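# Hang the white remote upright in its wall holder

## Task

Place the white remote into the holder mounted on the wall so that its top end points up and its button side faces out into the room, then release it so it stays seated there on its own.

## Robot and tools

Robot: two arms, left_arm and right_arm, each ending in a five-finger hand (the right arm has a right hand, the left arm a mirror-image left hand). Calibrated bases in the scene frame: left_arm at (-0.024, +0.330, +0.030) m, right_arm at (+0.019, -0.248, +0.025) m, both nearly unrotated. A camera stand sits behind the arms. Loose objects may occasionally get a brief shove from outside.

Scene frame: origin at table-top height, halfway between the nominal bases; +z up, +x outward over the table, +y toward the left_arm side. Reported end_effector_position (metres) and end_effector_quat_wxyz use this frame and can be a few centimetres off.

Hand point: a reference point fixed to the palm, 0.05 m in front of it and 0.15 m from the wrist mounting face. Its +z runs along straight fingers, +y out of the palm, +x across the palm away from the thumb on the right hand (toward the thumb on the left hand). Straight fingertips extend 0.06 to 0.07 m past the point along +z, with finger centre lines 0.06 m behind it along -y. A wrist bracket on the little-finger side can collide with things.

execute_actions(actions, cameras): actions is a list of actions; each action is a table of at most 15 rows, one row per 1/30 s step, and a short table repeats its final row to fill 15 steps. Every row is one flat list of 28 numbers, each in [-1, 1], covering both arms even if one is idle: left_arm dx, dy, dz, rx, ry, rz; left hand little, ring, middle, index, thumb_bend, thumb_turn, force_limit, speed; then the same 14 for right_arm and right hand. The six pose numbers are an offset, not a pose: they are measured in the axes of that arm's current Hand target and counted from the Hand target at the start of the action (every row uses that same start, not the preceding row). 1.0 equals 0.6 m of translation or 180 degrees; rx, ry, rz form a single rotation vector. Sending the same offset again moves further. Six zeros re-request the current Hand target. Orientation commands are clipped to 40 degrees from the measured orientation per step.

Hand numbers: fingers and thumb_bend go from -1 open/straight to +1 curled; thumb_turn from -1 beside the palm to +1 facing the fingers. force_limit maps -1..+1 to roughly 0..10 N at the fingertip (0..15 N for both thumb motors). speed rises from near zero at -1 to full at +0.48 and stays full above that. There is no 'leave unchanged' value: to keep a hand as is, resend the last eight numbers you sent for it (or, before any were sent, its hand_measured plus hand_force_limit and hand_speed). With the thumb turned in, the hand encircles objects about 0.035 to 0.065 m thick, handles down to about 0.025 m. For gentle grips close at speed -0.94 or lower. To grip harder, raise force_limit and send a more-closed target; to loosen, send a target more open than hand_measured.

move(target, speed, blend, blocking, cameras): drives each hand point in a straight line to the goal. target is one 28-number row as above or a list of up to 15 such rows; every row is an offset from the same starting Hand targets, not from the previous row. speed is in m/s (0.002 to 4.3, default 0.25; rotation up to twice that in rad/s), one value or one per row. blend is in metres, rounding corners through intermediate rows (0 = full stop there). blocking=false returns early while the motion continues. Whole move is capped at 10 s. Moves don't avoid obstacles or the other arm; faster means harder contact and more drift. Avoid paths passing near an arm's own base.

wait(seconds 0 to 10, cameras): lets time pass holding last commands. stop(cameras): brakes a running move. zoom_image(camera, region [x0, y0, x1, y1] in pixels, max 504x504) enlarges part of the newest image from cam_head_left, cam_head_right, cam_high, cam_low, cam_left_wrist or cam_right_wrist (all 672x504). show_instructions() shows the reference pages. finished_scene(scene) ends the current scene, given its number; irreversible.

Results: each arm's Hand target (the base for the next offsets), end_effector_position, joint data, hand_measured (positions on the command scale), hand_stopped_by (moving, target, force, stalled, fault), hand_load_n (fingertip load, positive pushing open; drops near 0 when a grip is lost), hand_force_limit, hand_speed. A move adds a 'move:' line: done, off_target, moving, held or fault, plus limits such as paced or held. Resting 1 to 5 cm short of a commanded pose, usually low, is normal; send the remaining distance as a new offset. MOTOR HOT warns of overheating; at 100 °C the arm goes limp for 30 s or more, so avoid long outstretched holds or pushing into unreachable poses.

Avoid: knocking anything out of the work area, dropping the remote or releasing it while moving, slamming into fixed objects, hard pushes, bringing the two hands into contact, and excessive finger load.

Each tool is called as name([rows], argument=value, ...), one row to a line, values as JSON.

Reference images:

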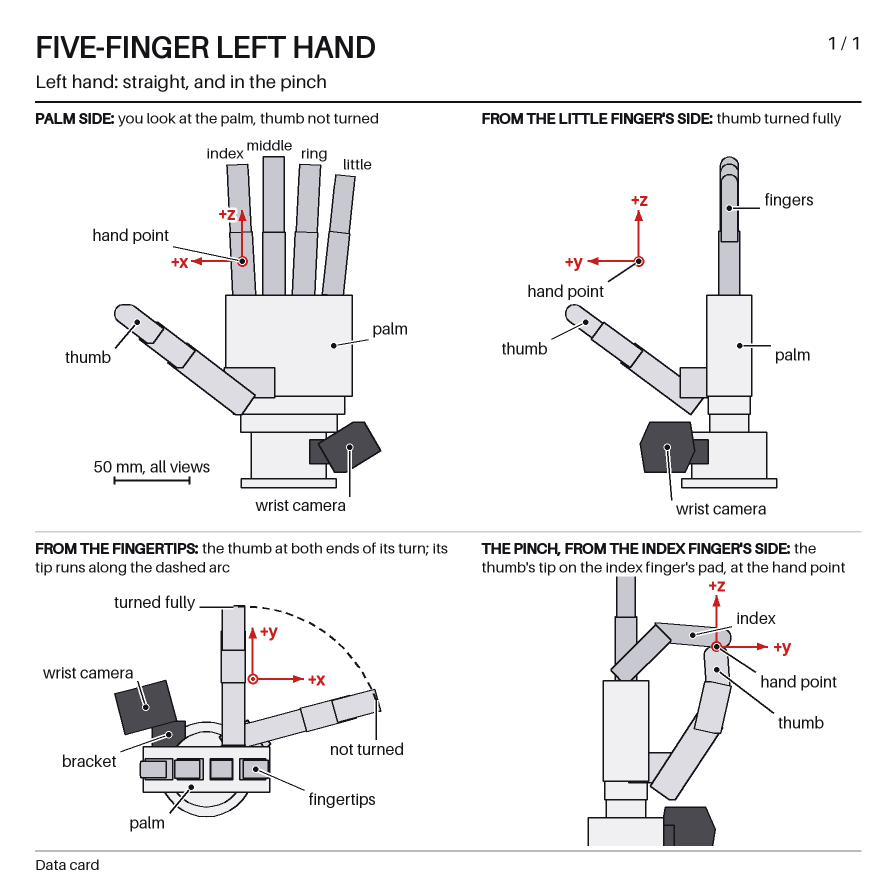

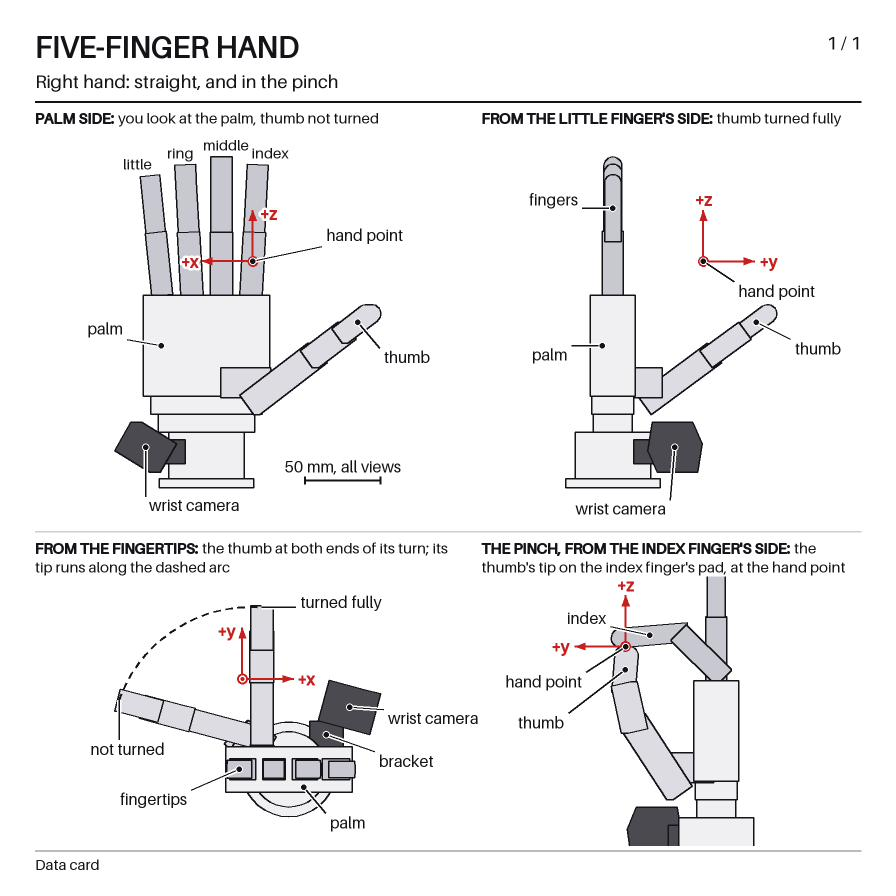

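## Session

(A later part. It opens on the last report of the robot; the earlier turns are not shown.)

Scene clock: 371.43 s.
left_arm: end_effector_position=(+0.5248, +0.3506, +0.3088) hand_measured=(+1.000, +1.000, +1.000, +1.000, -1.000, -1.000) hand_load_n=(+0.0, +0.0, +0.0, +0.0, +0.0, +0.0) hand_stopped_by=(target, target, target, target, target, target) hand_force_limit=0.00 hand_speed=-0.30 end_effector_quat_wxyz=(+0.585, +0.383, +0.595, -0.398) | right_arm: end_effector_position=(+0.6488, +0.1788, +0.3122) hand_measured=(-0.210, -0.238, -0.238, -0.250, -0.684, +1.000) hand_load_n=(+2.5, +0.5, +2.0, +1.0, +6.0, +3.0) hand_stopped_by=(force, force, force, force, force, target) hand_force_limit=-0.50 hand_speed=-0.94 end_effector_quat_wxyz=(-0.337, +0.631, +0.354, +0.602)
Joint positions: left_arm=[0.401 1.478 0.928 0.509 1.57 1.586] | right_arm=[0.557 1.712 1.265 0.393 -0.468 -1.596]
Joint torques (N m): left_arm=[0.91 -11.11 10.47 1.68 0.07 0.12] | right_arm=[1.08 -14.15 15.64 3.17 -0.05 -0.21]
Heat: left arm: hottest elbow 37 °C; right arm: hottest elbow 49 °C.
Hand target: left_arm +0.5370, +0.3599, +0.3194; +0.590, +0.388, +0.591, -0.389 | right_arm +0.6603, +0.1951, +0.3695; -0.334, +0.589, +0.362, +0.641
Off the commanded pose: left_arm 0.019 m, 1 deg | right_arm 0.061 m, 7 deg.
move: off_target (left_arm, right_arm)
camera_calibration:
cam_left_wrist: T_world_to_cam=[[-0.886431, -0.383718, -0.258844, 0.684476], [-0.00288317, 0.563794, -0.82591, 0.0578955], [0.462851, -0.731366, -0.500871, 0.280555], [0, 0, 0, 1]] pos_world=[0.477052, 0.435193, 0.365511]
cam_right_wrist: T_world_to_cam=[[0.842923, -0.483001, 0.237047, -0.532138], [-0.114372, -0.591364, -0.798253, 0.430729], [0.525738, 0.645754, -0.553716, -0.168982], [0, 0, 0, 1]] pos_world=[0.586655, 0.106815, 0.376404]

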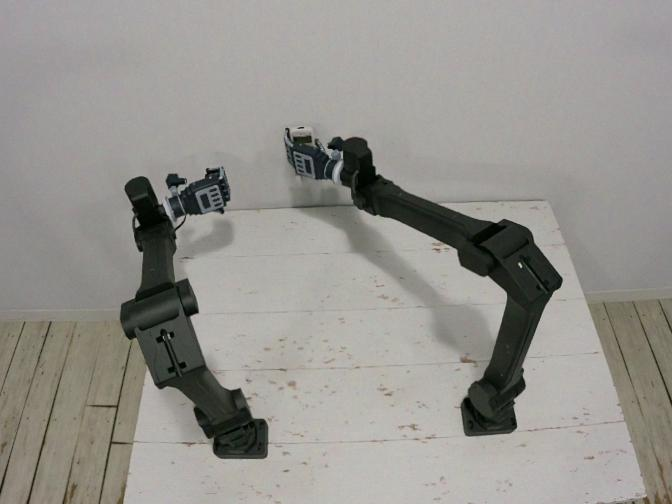

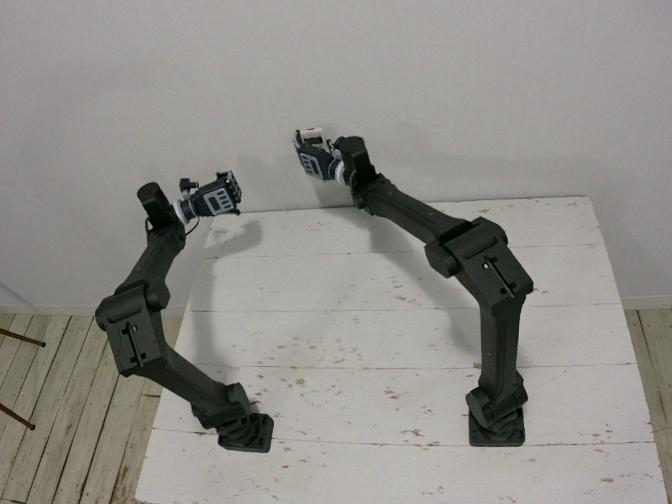

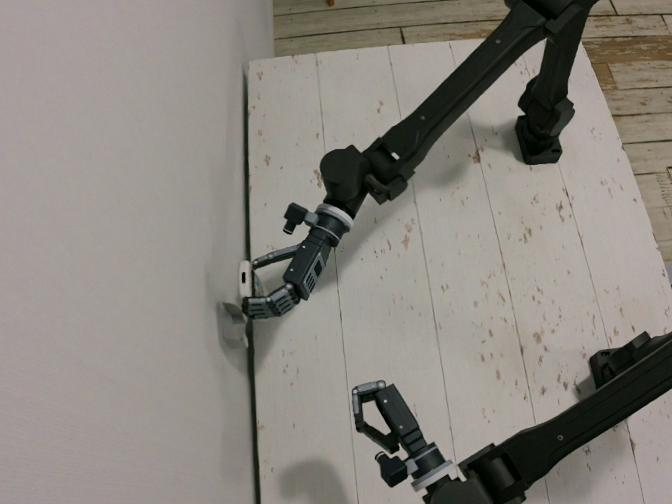

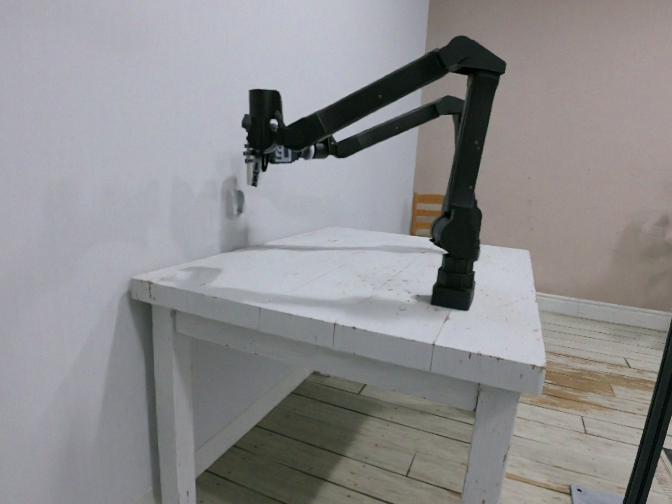

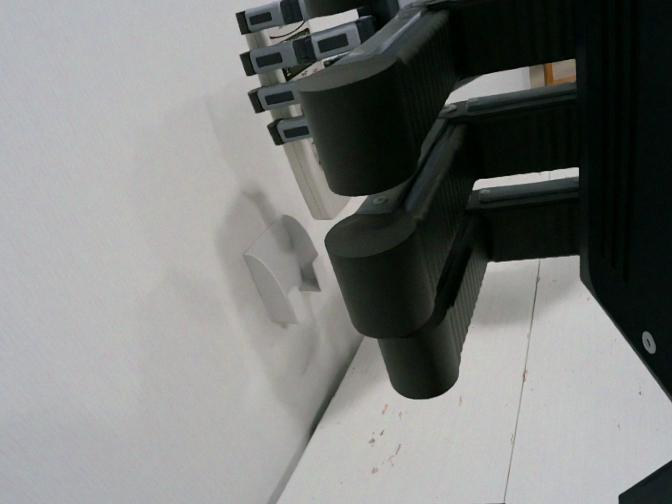

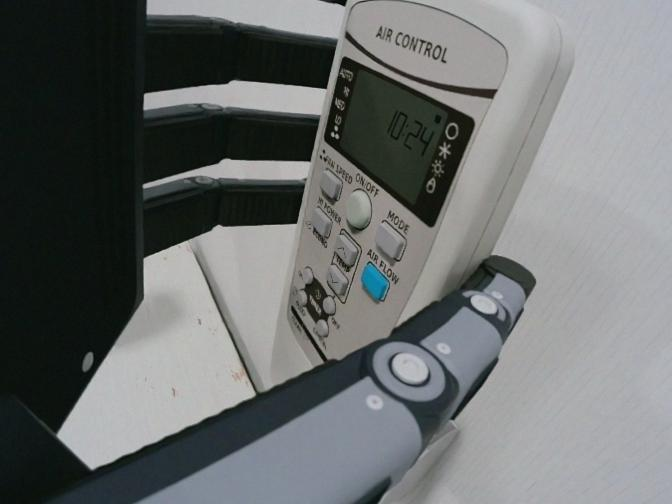

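move(target=[0,0,0,0,0,0,1,1,1,1,-1,-1,0,-0.3, 0.0178,0.0175,0.0222,0,0.0152,-0.0007,-0.1,-0.1,0.1,0.1,-0.1,1,-0.5,-0.94], cameras=["cam_left_wrist","cam_head_left","cam_head_right","cam_high"], speed=0.06)

zoom_image(camera="cam_high", region=[200, 220, 320, 370])

zoom_image(camera="cam_head_left", region=[250, 110, 350, 200])

zoom_image(camera="cam_head_right", region=[270, 110, 370, 200])

zoom_image(camera="cam_left_wrist", region=[200, 130, 380, 340])

Scene clock: 433.33 s.
left_arm: end_effector_position=(+0.5248, +0.3506, +0.3088) hand_measured=(+1.000, +1.000, +1.000, +1.000, -1.000, -1.000) hand_load_n=(+0.0, +0.0, +0.0, +0.0, +0.0, +0.0) hand_stopped_by=(target, target, target, target, target, target) hand_force_limit=0.00 hand_speed=-0.30 end_effector_quat_wxyz=(+0.585, +0.383, +0.595, -0.398) | right_arm: end_effector_position=(+0.6640, +0.1896, +0.3309) hand_measured=(-0.210, -0.238, -0.238, -0.250, -0.684, +1.000) hand_load_n=(+2.5, +0.5, +2.5, +1.0, +6.0, +3.0) hand_stopped_by=(force, force, force, force, force, target) hand_force_limit=-0.50 hand_speed=-0.94 end_effector_quat_wxyz=(-0.339, +0.608, +0.355, +0.624)
Joint positions: left_arm=[0.401 1.478 0.928 0.509 1.57 1.586] | right_arm=[0.557 1.749 1.321 0.437 -0.474 -1.597]
Joint torques (N m): left_arm=[0.85 -11.16 10.54 1.69 0.08 0.13] | right_arm=[0.85 -14.68 15.38 3.08 -0.14 0.01]
Heat: left arm: hottest elbow 42 °C; right arm: hottest elbow 46 °C.
Hand target: left_arm +0.5370, +0.3599, +0.3194; +0.590, +0.388, +0.591, -0.389 | right_arm +0.6753, +0.2011, +0.3814; -0.342, +0.573, +0.355, +0.655
Off the commanded pose: left_arm 0.019 m, 1 deg | right_arm 0.053 m, 5 deg.
move: off_target (left_arm, right_arm)
camera_calibration:
cam_left_wrist: T_world_to_cam=[[-0.886431, -0.383718, -0.258844, 0.684476], [-0.00288317, 0.563794, -0.82591, 0.0578955], [0.462851, -0.731366, -0.500871, 0.280555], [0, 0, 0, 1]] pos_world=[0.477052, 0.435193, 0.365511]
Images, in order (width x height): cam_head_left 672x504, cam_head_right 672x504, cam_high 672x504, cam_left_wrist 672x504.

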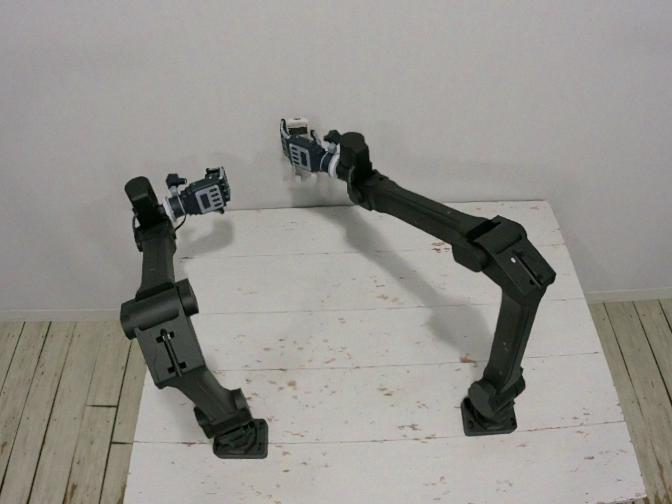

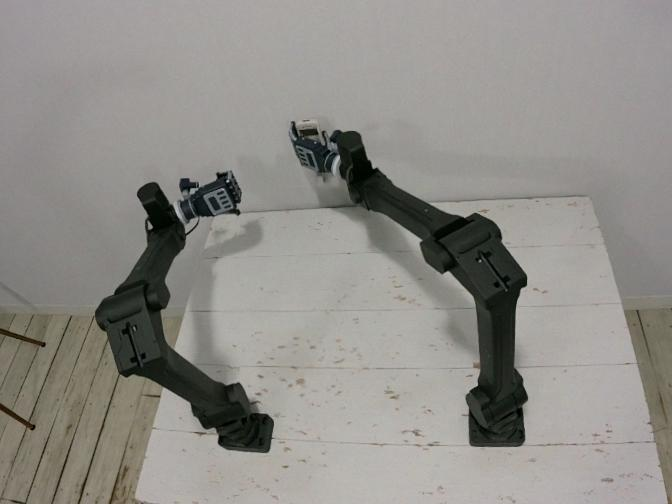

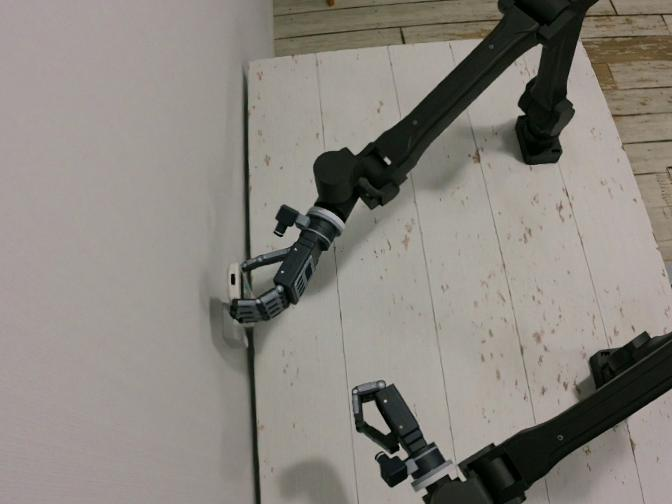

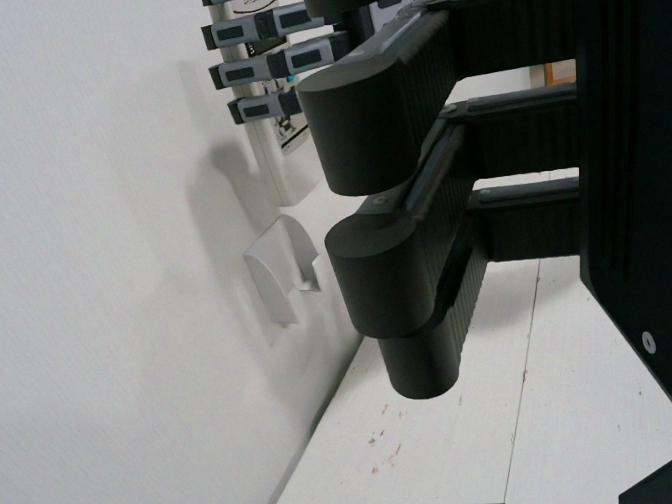

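Scaled by 3.360 from the camera's 672x504 image, which has a finer 960x720 frame.

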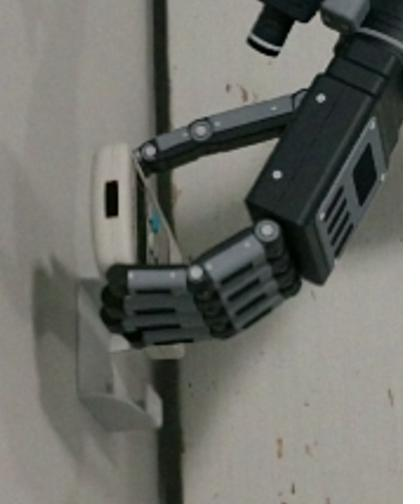

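Scaled by 5.040 from the camera's 672x504 image, which has a finer 960x720 frame.

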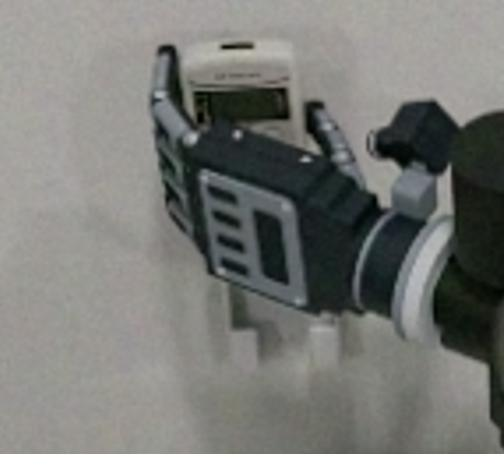

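Scaled by 5.040 from the camera's 672x504 image, which has a finer 960x720 frame.

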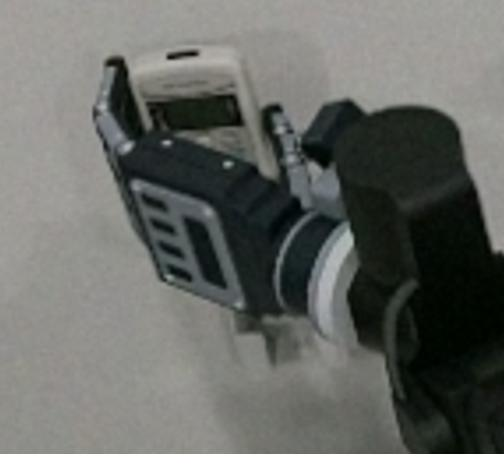

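Scaled by 2.400 from the camera's 672x504 image, which has a finer 960x720 frame.

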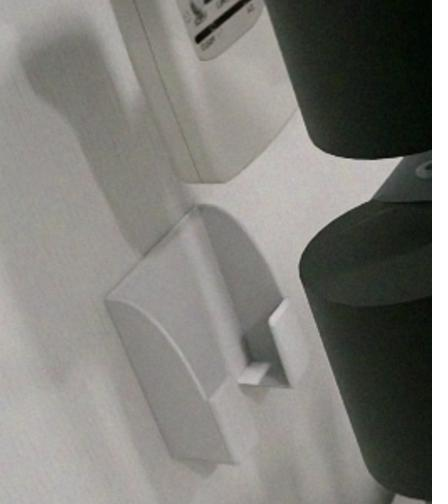

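move(target=[0,0,0,0,0,0,1,1,1,1,-1,-1,0,-0.3, -0.0497,0.065,0.0308,0,0,0,-0.1,-0.1,0.1,0.1,-0.1,1,-0.5,-0.94], cameras=["cam_left_wrist","cam_head_left","cam_high"], speed=0.06)

zoom_image(camera="cam_high", region=[200, 220, 320, 370])

zoom_image(camera="cam_head_left", region=[250, 110, 350, 200])

zoom_image(camera="cam_left_wrist", region=[200, 130, 380, 340])

Scene clock: 455.43 s.
left_arm: end_effector_position=(+0.5248, +0.3506, +0.3088) hand_measured=(+1.000, +1.000, +1.000, +1.000, -1.000, -1.000) hand_load_n=(+0.0, +0.0, +0.0, +0.0, +0.0, +0.0) hand_stopped_by=(target, target, target, target, target, target) hand_force_limit=0.00 hand_speed=-0.30 end_effector_quat_wxyz=(+0.585, +0.383, +0.595, -0.398) | right_arm: end_effector_position=(+0.7019, +0.1968, +0.3041) hand_measured=(-0.210, -0.238, -0.238, -0.250, -0.684, +1.000) hand_load_n=(+3.0, +0.5, +2.5, +0.5, +6.0, +3.5) hand_stopped_by=(force, force, force, force, force, target) hand_force_limit=-0.50 hand_speed=-0.94 end_effector_quat_wxyz=(-0.344, +0.606, +0.360, +0.620)
Joint positions: left_arm=[0.401 1.478 0.928 0.509 1.57 1.586] | right_arm=[0.529 1.865 1.413 0.459 -0.517 -1.597]
Joint torques (N m): left_arm=[0.5 -10.81 10.63 1.69 0.07 0.12] | right_arm=[-0.5 -16.32 15.46 3.07 -0.15 0.06]
Heat: left arm: hottest elbow 42 °C; right arm: hottest elbow 49 °C.
Hand target: left_arm +0.5370, +0.3599, +0.3194; +0.590, +0.388, +0.591, -0.389 | right_arm +0.7212, +0.1982, +0.3564; -0.342, +0.573, +0.355, +0.655
Off the commanded pose: left_arm 0.019 m, 1 deg | right_arm 0.056 m, 6 deg.
move: off_target (left_arm, right_arm)
camera_calibration:
cam_left_wrist: T_world_to_cam=[[-0.886431, -0.383718, -0.258844, 0.684476], [-0.00288317, 0.563794, -0.82591, 0.0578955], [0.462851, -0.731366, -0.500871, 0.280555], [0, 0, 0, 1]] pos_world=[0.477052, 0.435193, 0.365511]
Images, in order (width x height): cam_head_left 672x504, cam_high 672x504, cam_left_wrist 672x504.

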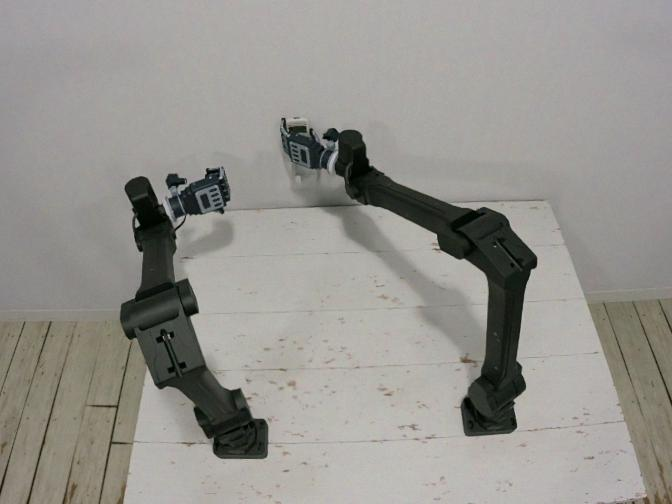

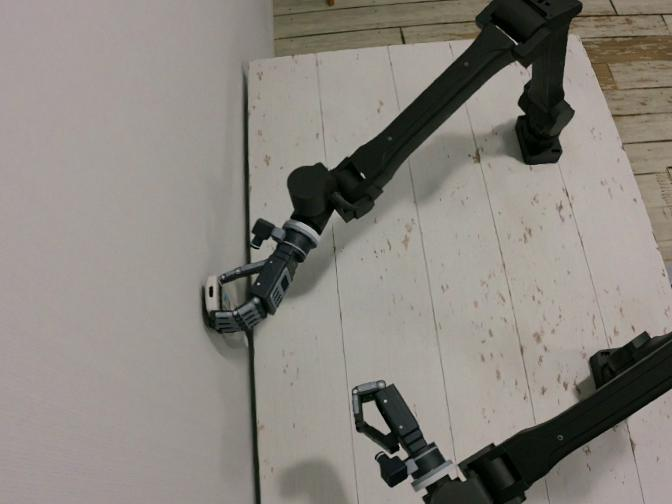

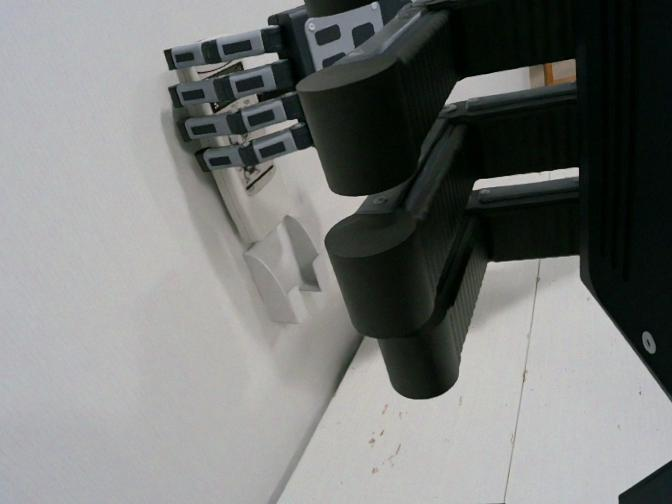

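Scaled by 3.360 from the camera's 672x504 image, which has a finer 960x720 frame.

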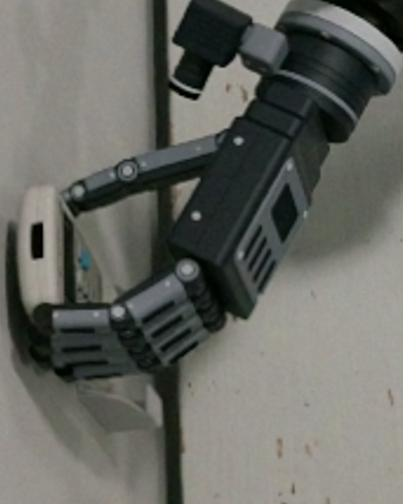

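Scaled by 5.040 from the camera's 672x504 image, which has a finer 960x720 frame.

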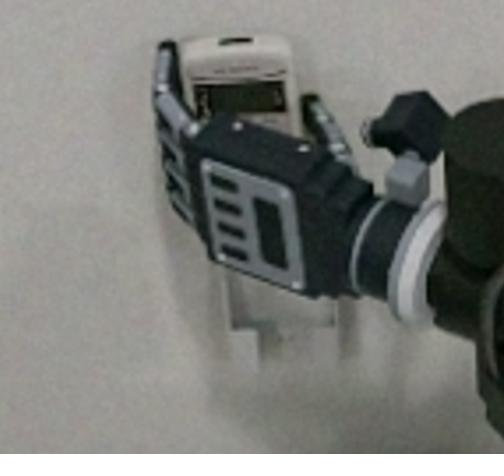

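Scaled by 2.400 from the camera's 672x504 image, which has a finer 960x720 frame.

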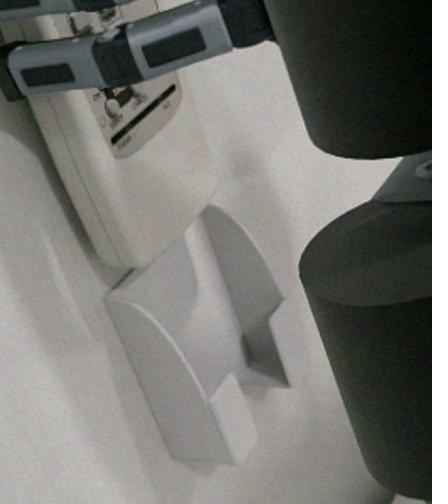

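move(target=[0,0,0,0,0,0,1,1,1,1,-1,-1,0,-0.3, 0.0022,0.023,-0.0055,0,0,0,-0.1,-0.1,0.1,0.1,-0.1,1,-0.5,-0.94], cameras=["cam_left_wrist","cam_head_left","cam_high"], speed=0.06)

zoom_image(camera="cam_high", region=[200, 220, 320, 370])

zoom_image(camera="cam_head_left", region=[250, 110, 350, 200])

zoom_image(camera="cam_left_wrist", region=[200, 130, 380, 340])

Scene clock: 477.60 s.
left_arm: end_effector_position=(+0.5248, +0.3506, +0.3088) hand_measured=(+1.000, +1.000, +1.000, +1.000, -1.000, -1.000) hand_load_n=(+0.0, +0.0, +0.0, +0.0, +0.0, +0.0) hand_stopped_by=(target, target, target, target, target, target) hand_force_limit=0.00 hand_speed=-0.30 end_effector_quat_wxyz=(+0.585, +0.383, +0.595, -0.398) | right_arm: end_effector_position=(+0.7087, +0.1894, +0.3082) hand_measured=(-0.210, -0.238, -0.238, -0.250, -0.684, +1.000) hand_load_n=(+2.5, +0.5, +2.5, +0.5, +6.0, +2.5) hand_stopped_by=(force, force, force, force, force, target) hand_force_limit=-0.50 hand_speed=-0.94 end_effector_quat_wxyz=(-0.348, +0.603, +0.359, +0.621)
Joint positions: left_arm=[0.401 1.478 0.928 0.509 1.57 1.586] | right_arm=[0.511 1.869 1.424 0.461 -0.541 -1.588]
Joint torques (N m): left_arm=[0.85 -11.16 10.61 1.73 0.08 0.13] | right_arm=[-0.73 -16.03 16.06 2.66 -0.02 0]
Heat: left arm: hottest elbow 42 °C; right arm: hottest elbow 47 °C.
Hand target: left_arm +0.5370, +0.3599, +0.3194; +0.590, +0.388, +0.591, -0.389 | right_arm +0.7312, +0.1883, +0.3583; -0.342, +0.573, +0.355, +0.655
Off the commanded pose: left_arm 0.019 m, 1 deg | right_arm 0.055 m, 5 deg.
move: off_target (left_arm, right_arm)
camera_calibration:
cam_left_wrist: T_world_to_cam=[[-0.886431, -0.383718, -0.258844, 0.684476], [-0.00288317, 0.563794, -0.82591, 0.0578955], [0.462851, -0.731366, -0.500871, 0.280555], [0, 0, 0, 1]] pos_world=[0.477052, 0.435193, 0.365511]
Images, in order (width x height): cam_head_left 672x504, cam_high 672x504, cam_left_wrist 672x504.

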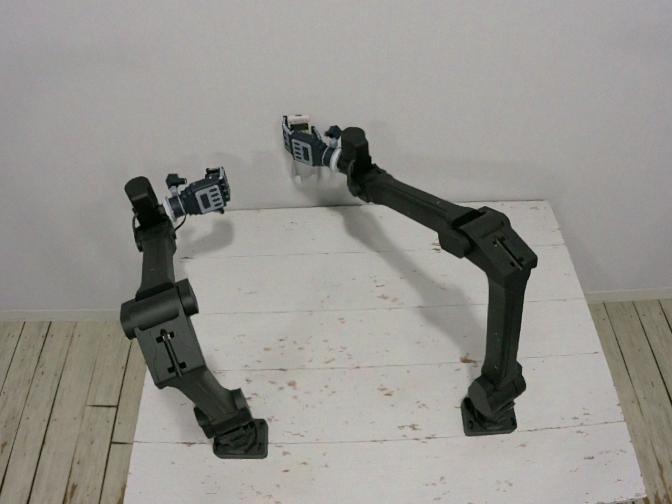

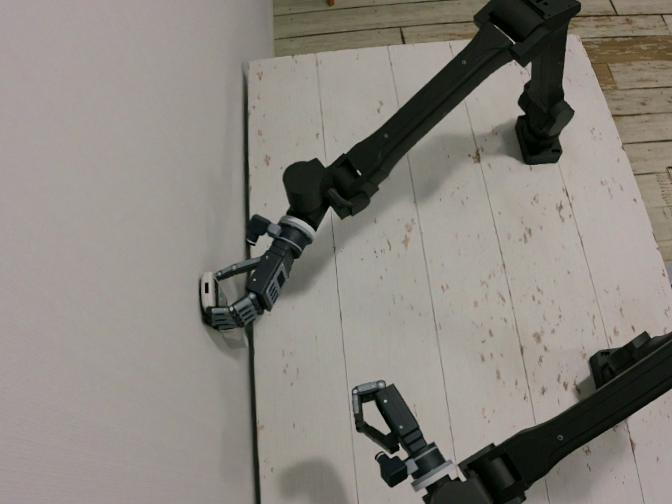

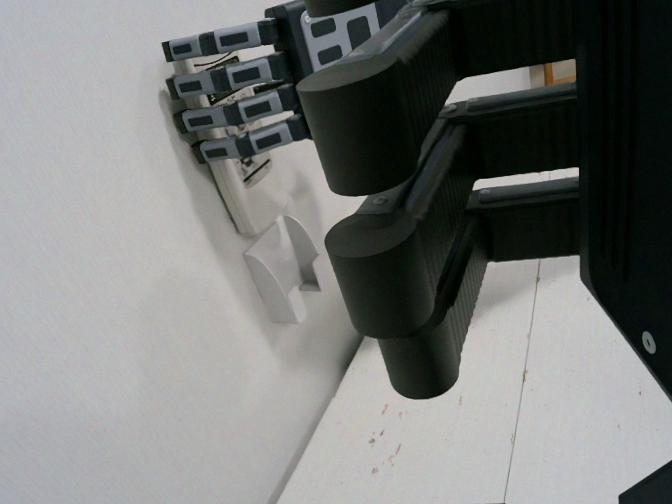

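Scaled by 3.360 from the camera's 672x504 image, which has a finer 960x720 frame.

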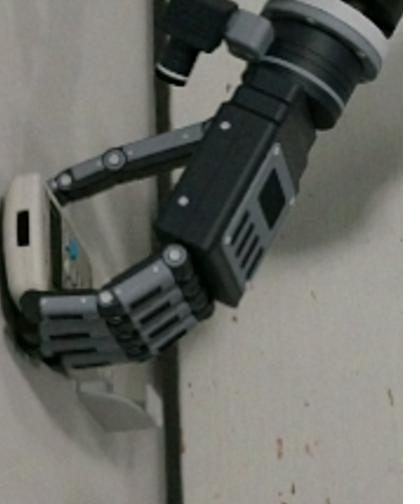

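Scaled by 5.040 from the camera's 672x504 image, which has a finer 960x720 frame.

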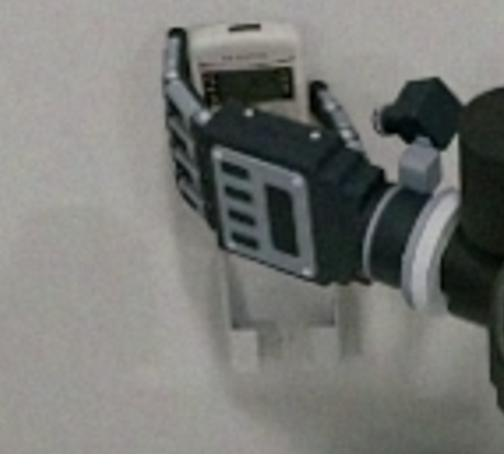

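Scaled by 2.400 from the camera's 672x504 image, which has a finer 960x720 frame.

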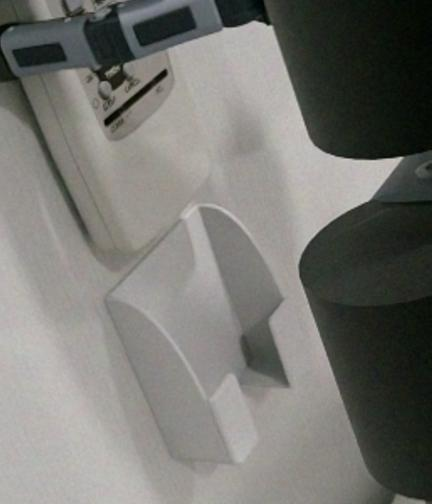

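move(target=[0,0,0,0,0,0,1,1,1,1,-1,-1,0,-0.3, -0.046,0.0018,-0.0128,0,0,0,-0.1,-0.1,0.1,0.1,-0.1,1,-0.5,-0.94], cameras=["cam_left_wrist","cam_head_left","cam_high"], speed=0.05)

zoom_image(camera="cam_high", region=[200, 220, 320, 370])

zoom_image(camera="cam_head_left", region=[250, 110, 350, 200])

zoom_image(camera="cam_left_wrist", region=[200, 130, 380, 340])

Scene clock: 494.57 s.
left_arm: end_effector_position=(+0.5248, +0.3506, +0.3088) hand_measured=(+1.000, +1.000, +1.000, +1.000, -1.000, -1.000) hand_load_n=(+0.0, +0.0, +0.0, +0.0, +0.0, -0.5) hand_stopped_by=(target, target, target, target, target, target) hand_force_limit=0.00 hand_speed=-0.30 end_effector_quat_wxyz=(+0.585, +0.383, +0.595, -0.398) | right_arm: end_effector_position=(+0.7096, +0.1902, +0.3103) hand_measured=(-0.210, -0.238, -0.238, -0.248, -0.684, +1.000) hand_load_n=(+1.5, +0.0, +1.0, +0.0, +6.5, +2.0) hand_stopped_by=(force, force, force, force, force, target) hand_force_limit=-0.50 hand_speed=-0.94 end_effector_quat_wxyz=(-0.356, +0.595, +0.356, +0.626)
Joint positions: left_arm=[0.401 1.478 0.928 0.509 1.57 1.586] | right_arm=[0.508 1.876 1.423 0.498 -0.551 -1.568]
Joint torques (N m): left_arm=[0.62 -10.75 10.58 1.68 0.08 0.11] | right_arm=[-1.14 -14.04 13.07 3.67 0.04 -0.19]
Heat: left arm: hottest elbow 42 °C; right arm: hottest elbow 47 °C.
Hand target: left_arm +0.5370, +0.3599, +0.3194; +0.590, +0.388, +0.591, -0.389 | right_arm +0.7313, +0.1822, +0.3305; -0.342, +0.573, +0.355, +0.655
Off the commanded pose: left_arm 0.019 m, 1 deg | right_arm 0.030 m, 5 deg.
move: off_target (left_arm, right_arm)
camera_calibration:
cam_left_wrist: T_world_to_cam=[[-0.886431, -0.383718, -0.258844, 0.684476], [-0.00288317, 0.563794, -0.82591, 0.0578955], [0.462851, -0.731366, -0.500871, 0.280555], [0, 0, 0, 1]] pos_world=[0.477052, 0.435193, 0.365511]
Images, in order (width x height): cam_head_left 672x504, cam_high 672x504, cam_left_wrist 672x504.

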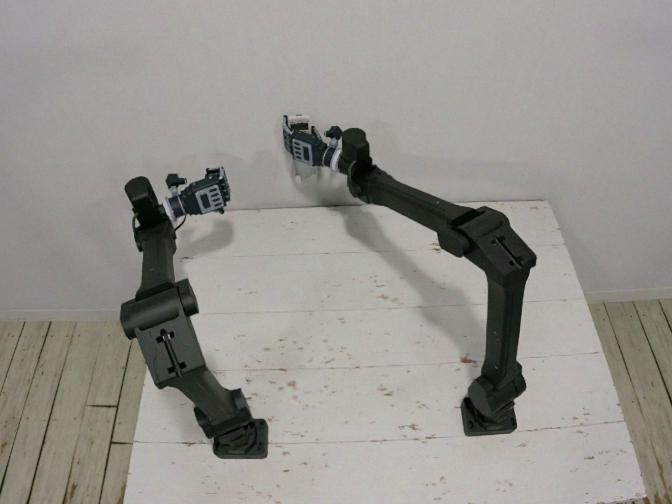

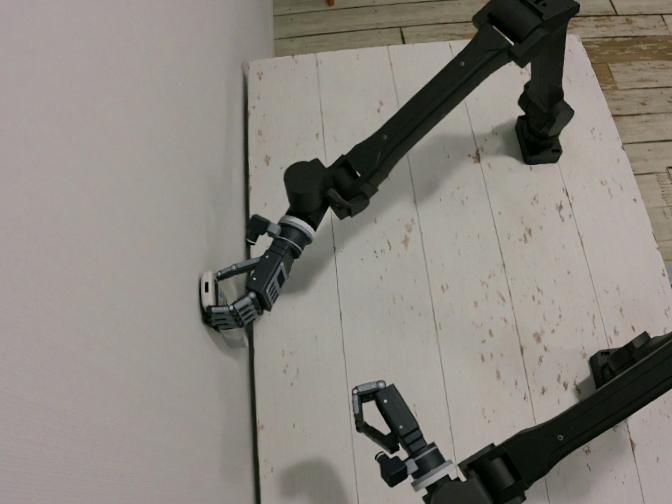

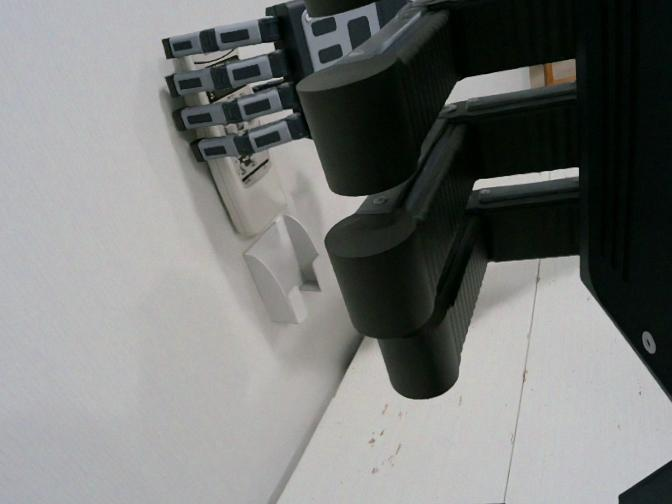

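Scaled by 3.360 from the camera's 672x504 image, which has a finer 960x720 frame.

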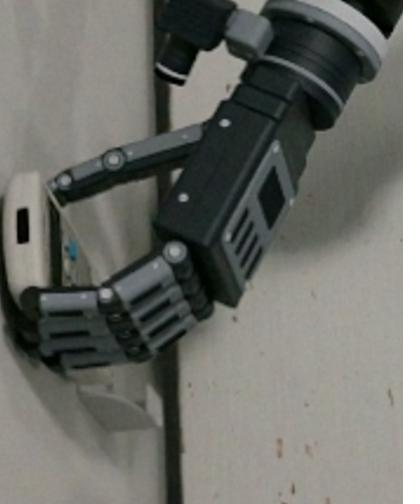

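Scaled by 5.040 from the camera's 672x504 image, which has a finer 960x720 frame.

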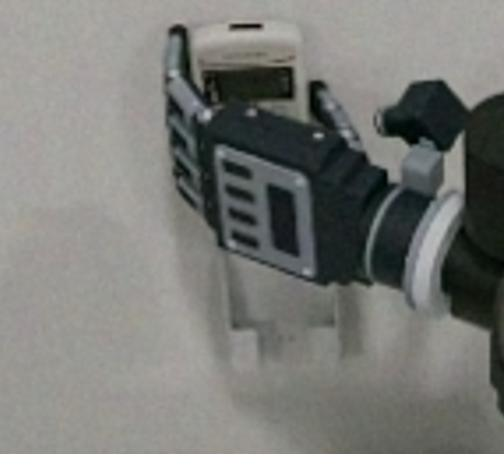

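Scaled by 2.400 from the camera's 672x504 image, which has a finer 960x720 frame.

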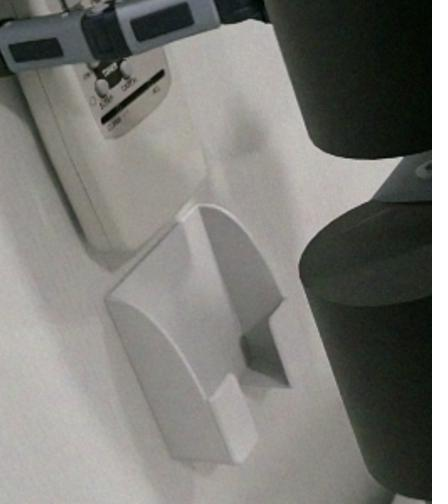

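zoom_image(camera="cam_left_wrist", region=[215, 170, 335, 290])

Scaled by 4.200 from the camera's 672x504 image, which has a finer 960x720 frame.

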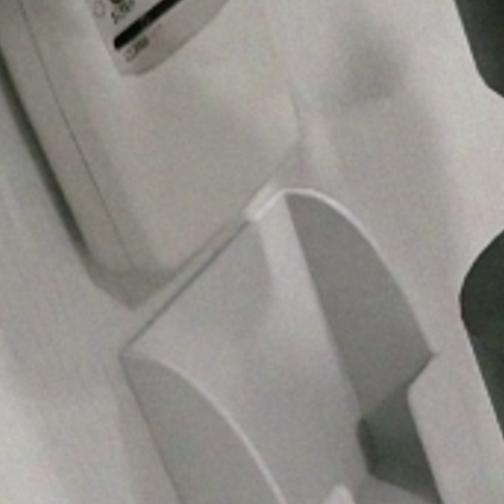

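move(target=[0,0,0,0,0,0,1,1,1,1,-1,-1,0,-0.3, 0.035,-0.021,-0.0075,0,0,0,-0.1,-0.1,0.1,0.1,-0.1,1,-0.5,-0.94], cameras=["cam_left_wrist","cam_head_left","cam_high"], speed=0.05)

zoom_image(camera="cam_high", region=[200, 250, 270, 340])

zoom_image(camera="cam_head_left", region=[270, 100, 340, 190])

zoom_image(camera="cam_left_wrist", region=[215, 170, 335, 290])

Scene clock: 526.20 s.
left_arm: end_effector_position=(+0.5248, +0.3506, +0.3088) hand_measured=(+1.000, +1.000, +1.000, +1.000, -1.000, -1.000) hand_load_n=(+0.0, +0.0, +0.0, +0.0, +0.0, +0.5) hand_stopped_by=(target, target, target, target, target, target) hand_force_limit=0.00 hand_speed=-0.30 end_effector_quat_wxyz=(+0.585, +0.383, +0.595, -0.398) | right_arm: end_effector_position=(+0.7096, +0.1892, +0.3099) hand_measured=(-0.210, -0.238, -0.238, -0.250, -0.684, +1.000) hand_load_n=(+2.0, +0.5, +2.5, +1.0, +5.5, +3.0) hand_stopped_by=(force, force, force, force, force, target) hand_force_limit=-0.50 hand_speed=-0.94 end_effector_quat_wxyz=(-0.355, +0.596, +0.354, +0.627)
Joint positions: left_arm=[0.401 1.478 0.928 0.509 1.57 1.586] | right_arm=[0.508 1.875 1.42 0.499 -0.547 -1.568]
Joint torques (N m): left_arm=[0.79 -11.11 10.58 1.69 0.07 0.13] | right_arm=[0.03 -17.79 11.71 2.44 0.38 -0.2]
Heat: left arm: hottest elbow 43 °C; right arm: hottest elbow 46 °C.
Hand target: left_arm +0.5370, +0.3599, +0.3194; +0.590, +0.388, +0.591, -0.389 | right_arm +0.7159, +0.1839, +0.3496; -0.342, +0.573, +0.355, +0.655
Off the commanded pose: left_arm 0.019 m, 1 deg | right_arm 0.041 m, 5 deg.
move: off_target (left_arm, right_arm)
camera_calibration:
cam_left_wrist: T_world_to_cam=[[-0.886431, -0.383718, -0.258844, 0.684476], [-0.00288317, 0.563794, -0.82591, 0.0578955], [0.462851, -0.731366, -0.500871, 0.280555], [0, 0, 0, 1]] pos_world=[0.477052, 0.435193, 0.365511]
Images, in order (width x height): cam_head_left 672x504, cam_high 672x504, cam_left_wrist 672x504.

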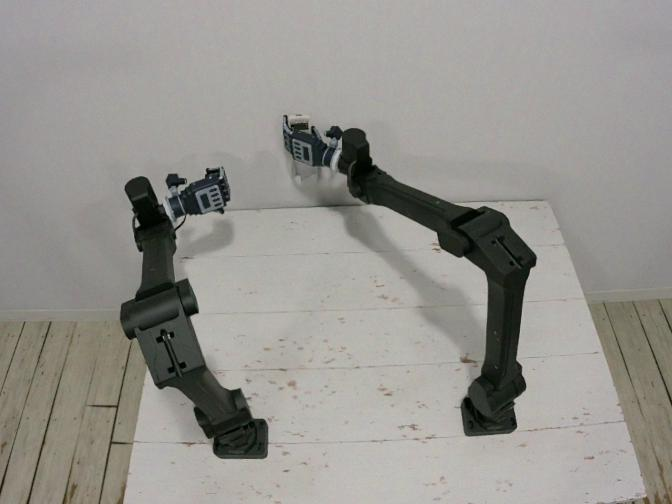

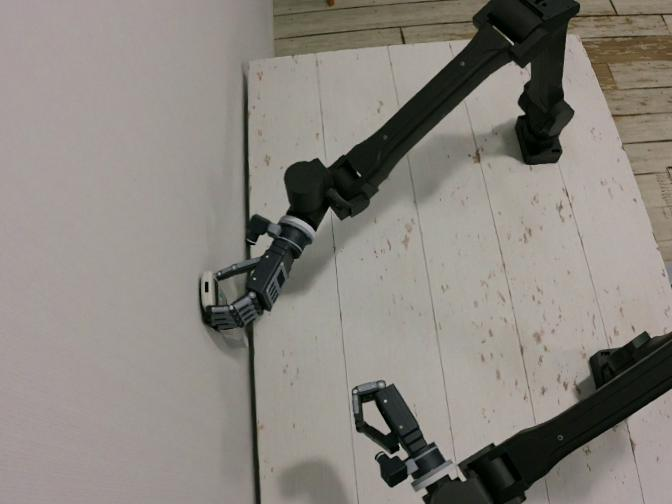

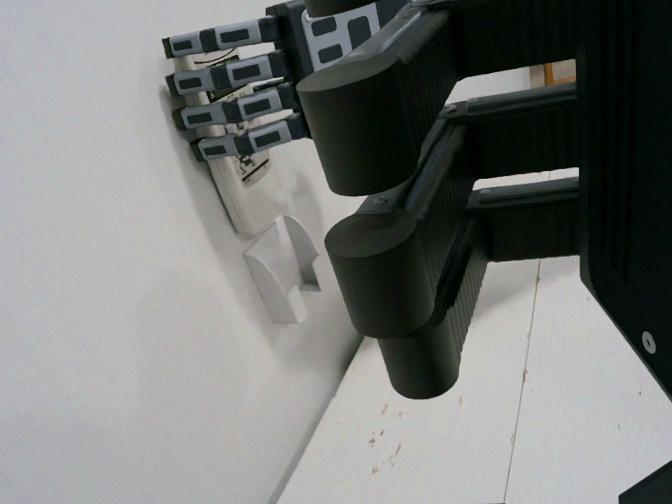

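Scaled by 5.600 from the camera's 672x504 image, which has a finer 960x720 frame.

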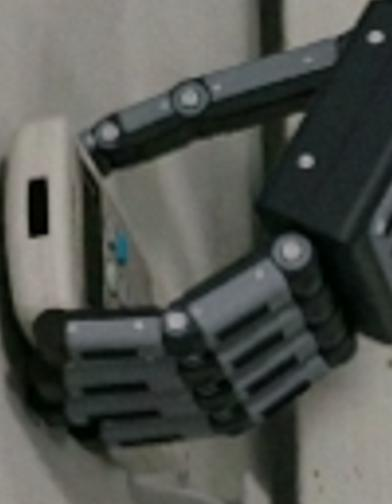

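Scaled by 5.600 from the camera's 672x504 image, which has a finer 960x720 frame.

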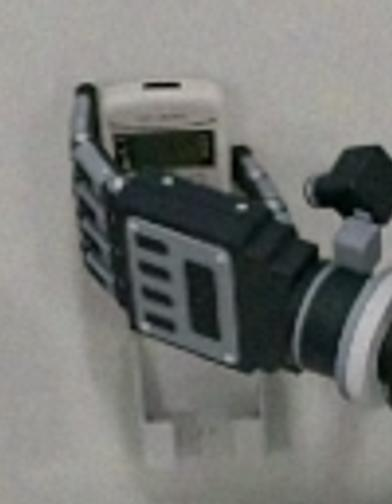

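Scaled by 4.200 from the camera's 672x504 image, which has a finer 960x720 frame.

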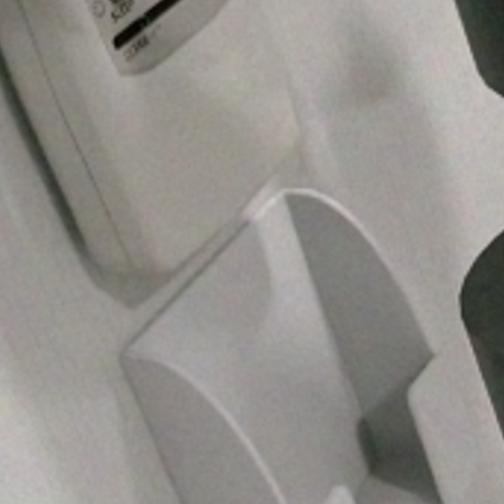

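move(target=[0,0,0,0,0,0,1,1,1,1,-1,-1,0,-0.3, 0.0028,-0.0214,-0.0127,0,0,0,-0.1,-0.1,0.1,0.1,-0.1,1,-0.5,-0.94], cameras=["cam_left_wrist"], speed=0.05)

zoom_image(camera="cam_left_wrist", region=[155, 30, 335, 290])

Scene clock: 536.87 s.
left_arm: end_effector_position=(+0.5248, +0.3506, +0.3088) hand_measured=(+1.000, +1.000, +1.000, +1.000, -1.000, -1.000) hand_load_n=(+0.0, +0.0, +0.0, +0.0, +0.0, +0.0) hand_stopped_by=(target, target, target, target, target, target) hand_force_limit=0.00 hand_speed=-0.30 end_effector_quat_wxyz=(+0.585, +0.383, +0.595, -0.398) | right_arm: end_effector_position=(+0.7055, +0.1838, +0.3180) hand_measured=(-0.210, -0.238, -0.238, -0.250, -0.684, +1.000) hand_load_n=(+2.0, +0.5, +2.5, +1.0, +5.5, +3.0) hand_stopped_by=(force, force, force, force, force, target) hand_force_limit=-0.50 hand_speed=-0.94 end_effector_quat_wxyz=(-0.349, +0.598, +0.348, +0.633)
Joint positions: left_arm=[0.401 1.478 0.928 0.509 1.57 1.586] | right_arm=[0.51 1.851 1.402 0.499 -0.523 -1.569]
Joint torques (N m): left_arm=[0.85 -10.93 10.56 1.73 0.09 0.12] | right_arm=[0.79 -18.02 9.76 3.04 0.02 -0.2]
Heat: left arm: hottest elbow 43 °C; right arm: hottest elbow 47 °C.
Hand target: left_arm +0.5370, +0.3599, +0.3194; +0.590, +0.388, +0.591, -0.389 | right_arm +0.7008, +0.1841, +0.3500; -0.342, +0.573, +0.355, +0.655
Off the commanded pose: left_arm 0.019 m, 1 deg | right_arm 0.032 m, 4 deg.
move: off_target (left_arm, right_arm)
camera_calibration:
cam_left_wrist: T_world_to_cam=[[-0.886431, -0.383718, -0.258844, 0.684476], [-0.00288317, 0.563794, -0.82591, 0.0578955], [0.462851, -0.731366, -0.500871, 0.280555], [0, 0, 0, 1]] pos_world=[0.477052, 0.435193, 0.365511]
Images, in order (width x height): cam_left_wrist 672x504.

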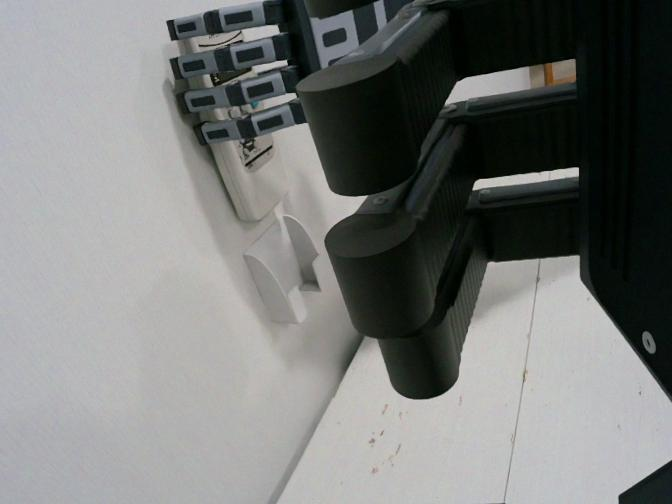

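Scaled by 1.938 from the camera's 672x504 image, which has a finer 960x720 frame.

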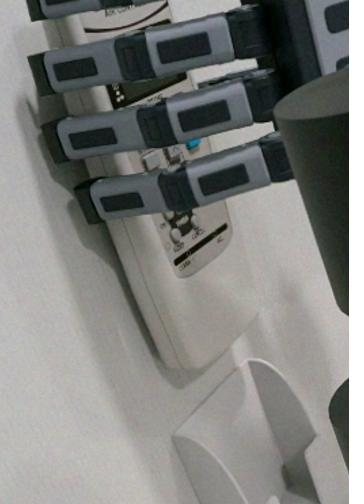

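zoom_image(camera="cam_left_wrist", region=[215, 150, 335, 270])

Scaled by 4.200 from the camera's 672x504 image, which has a finer 960x720 frame.

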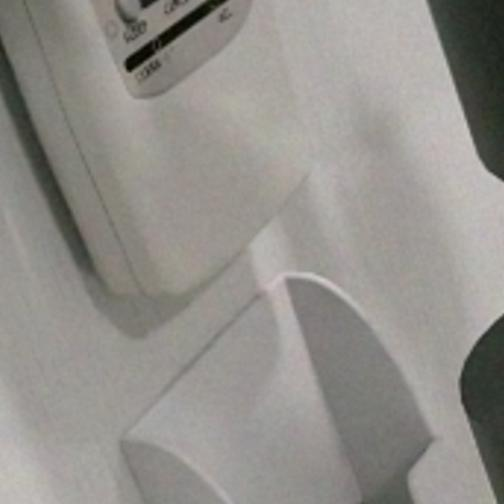

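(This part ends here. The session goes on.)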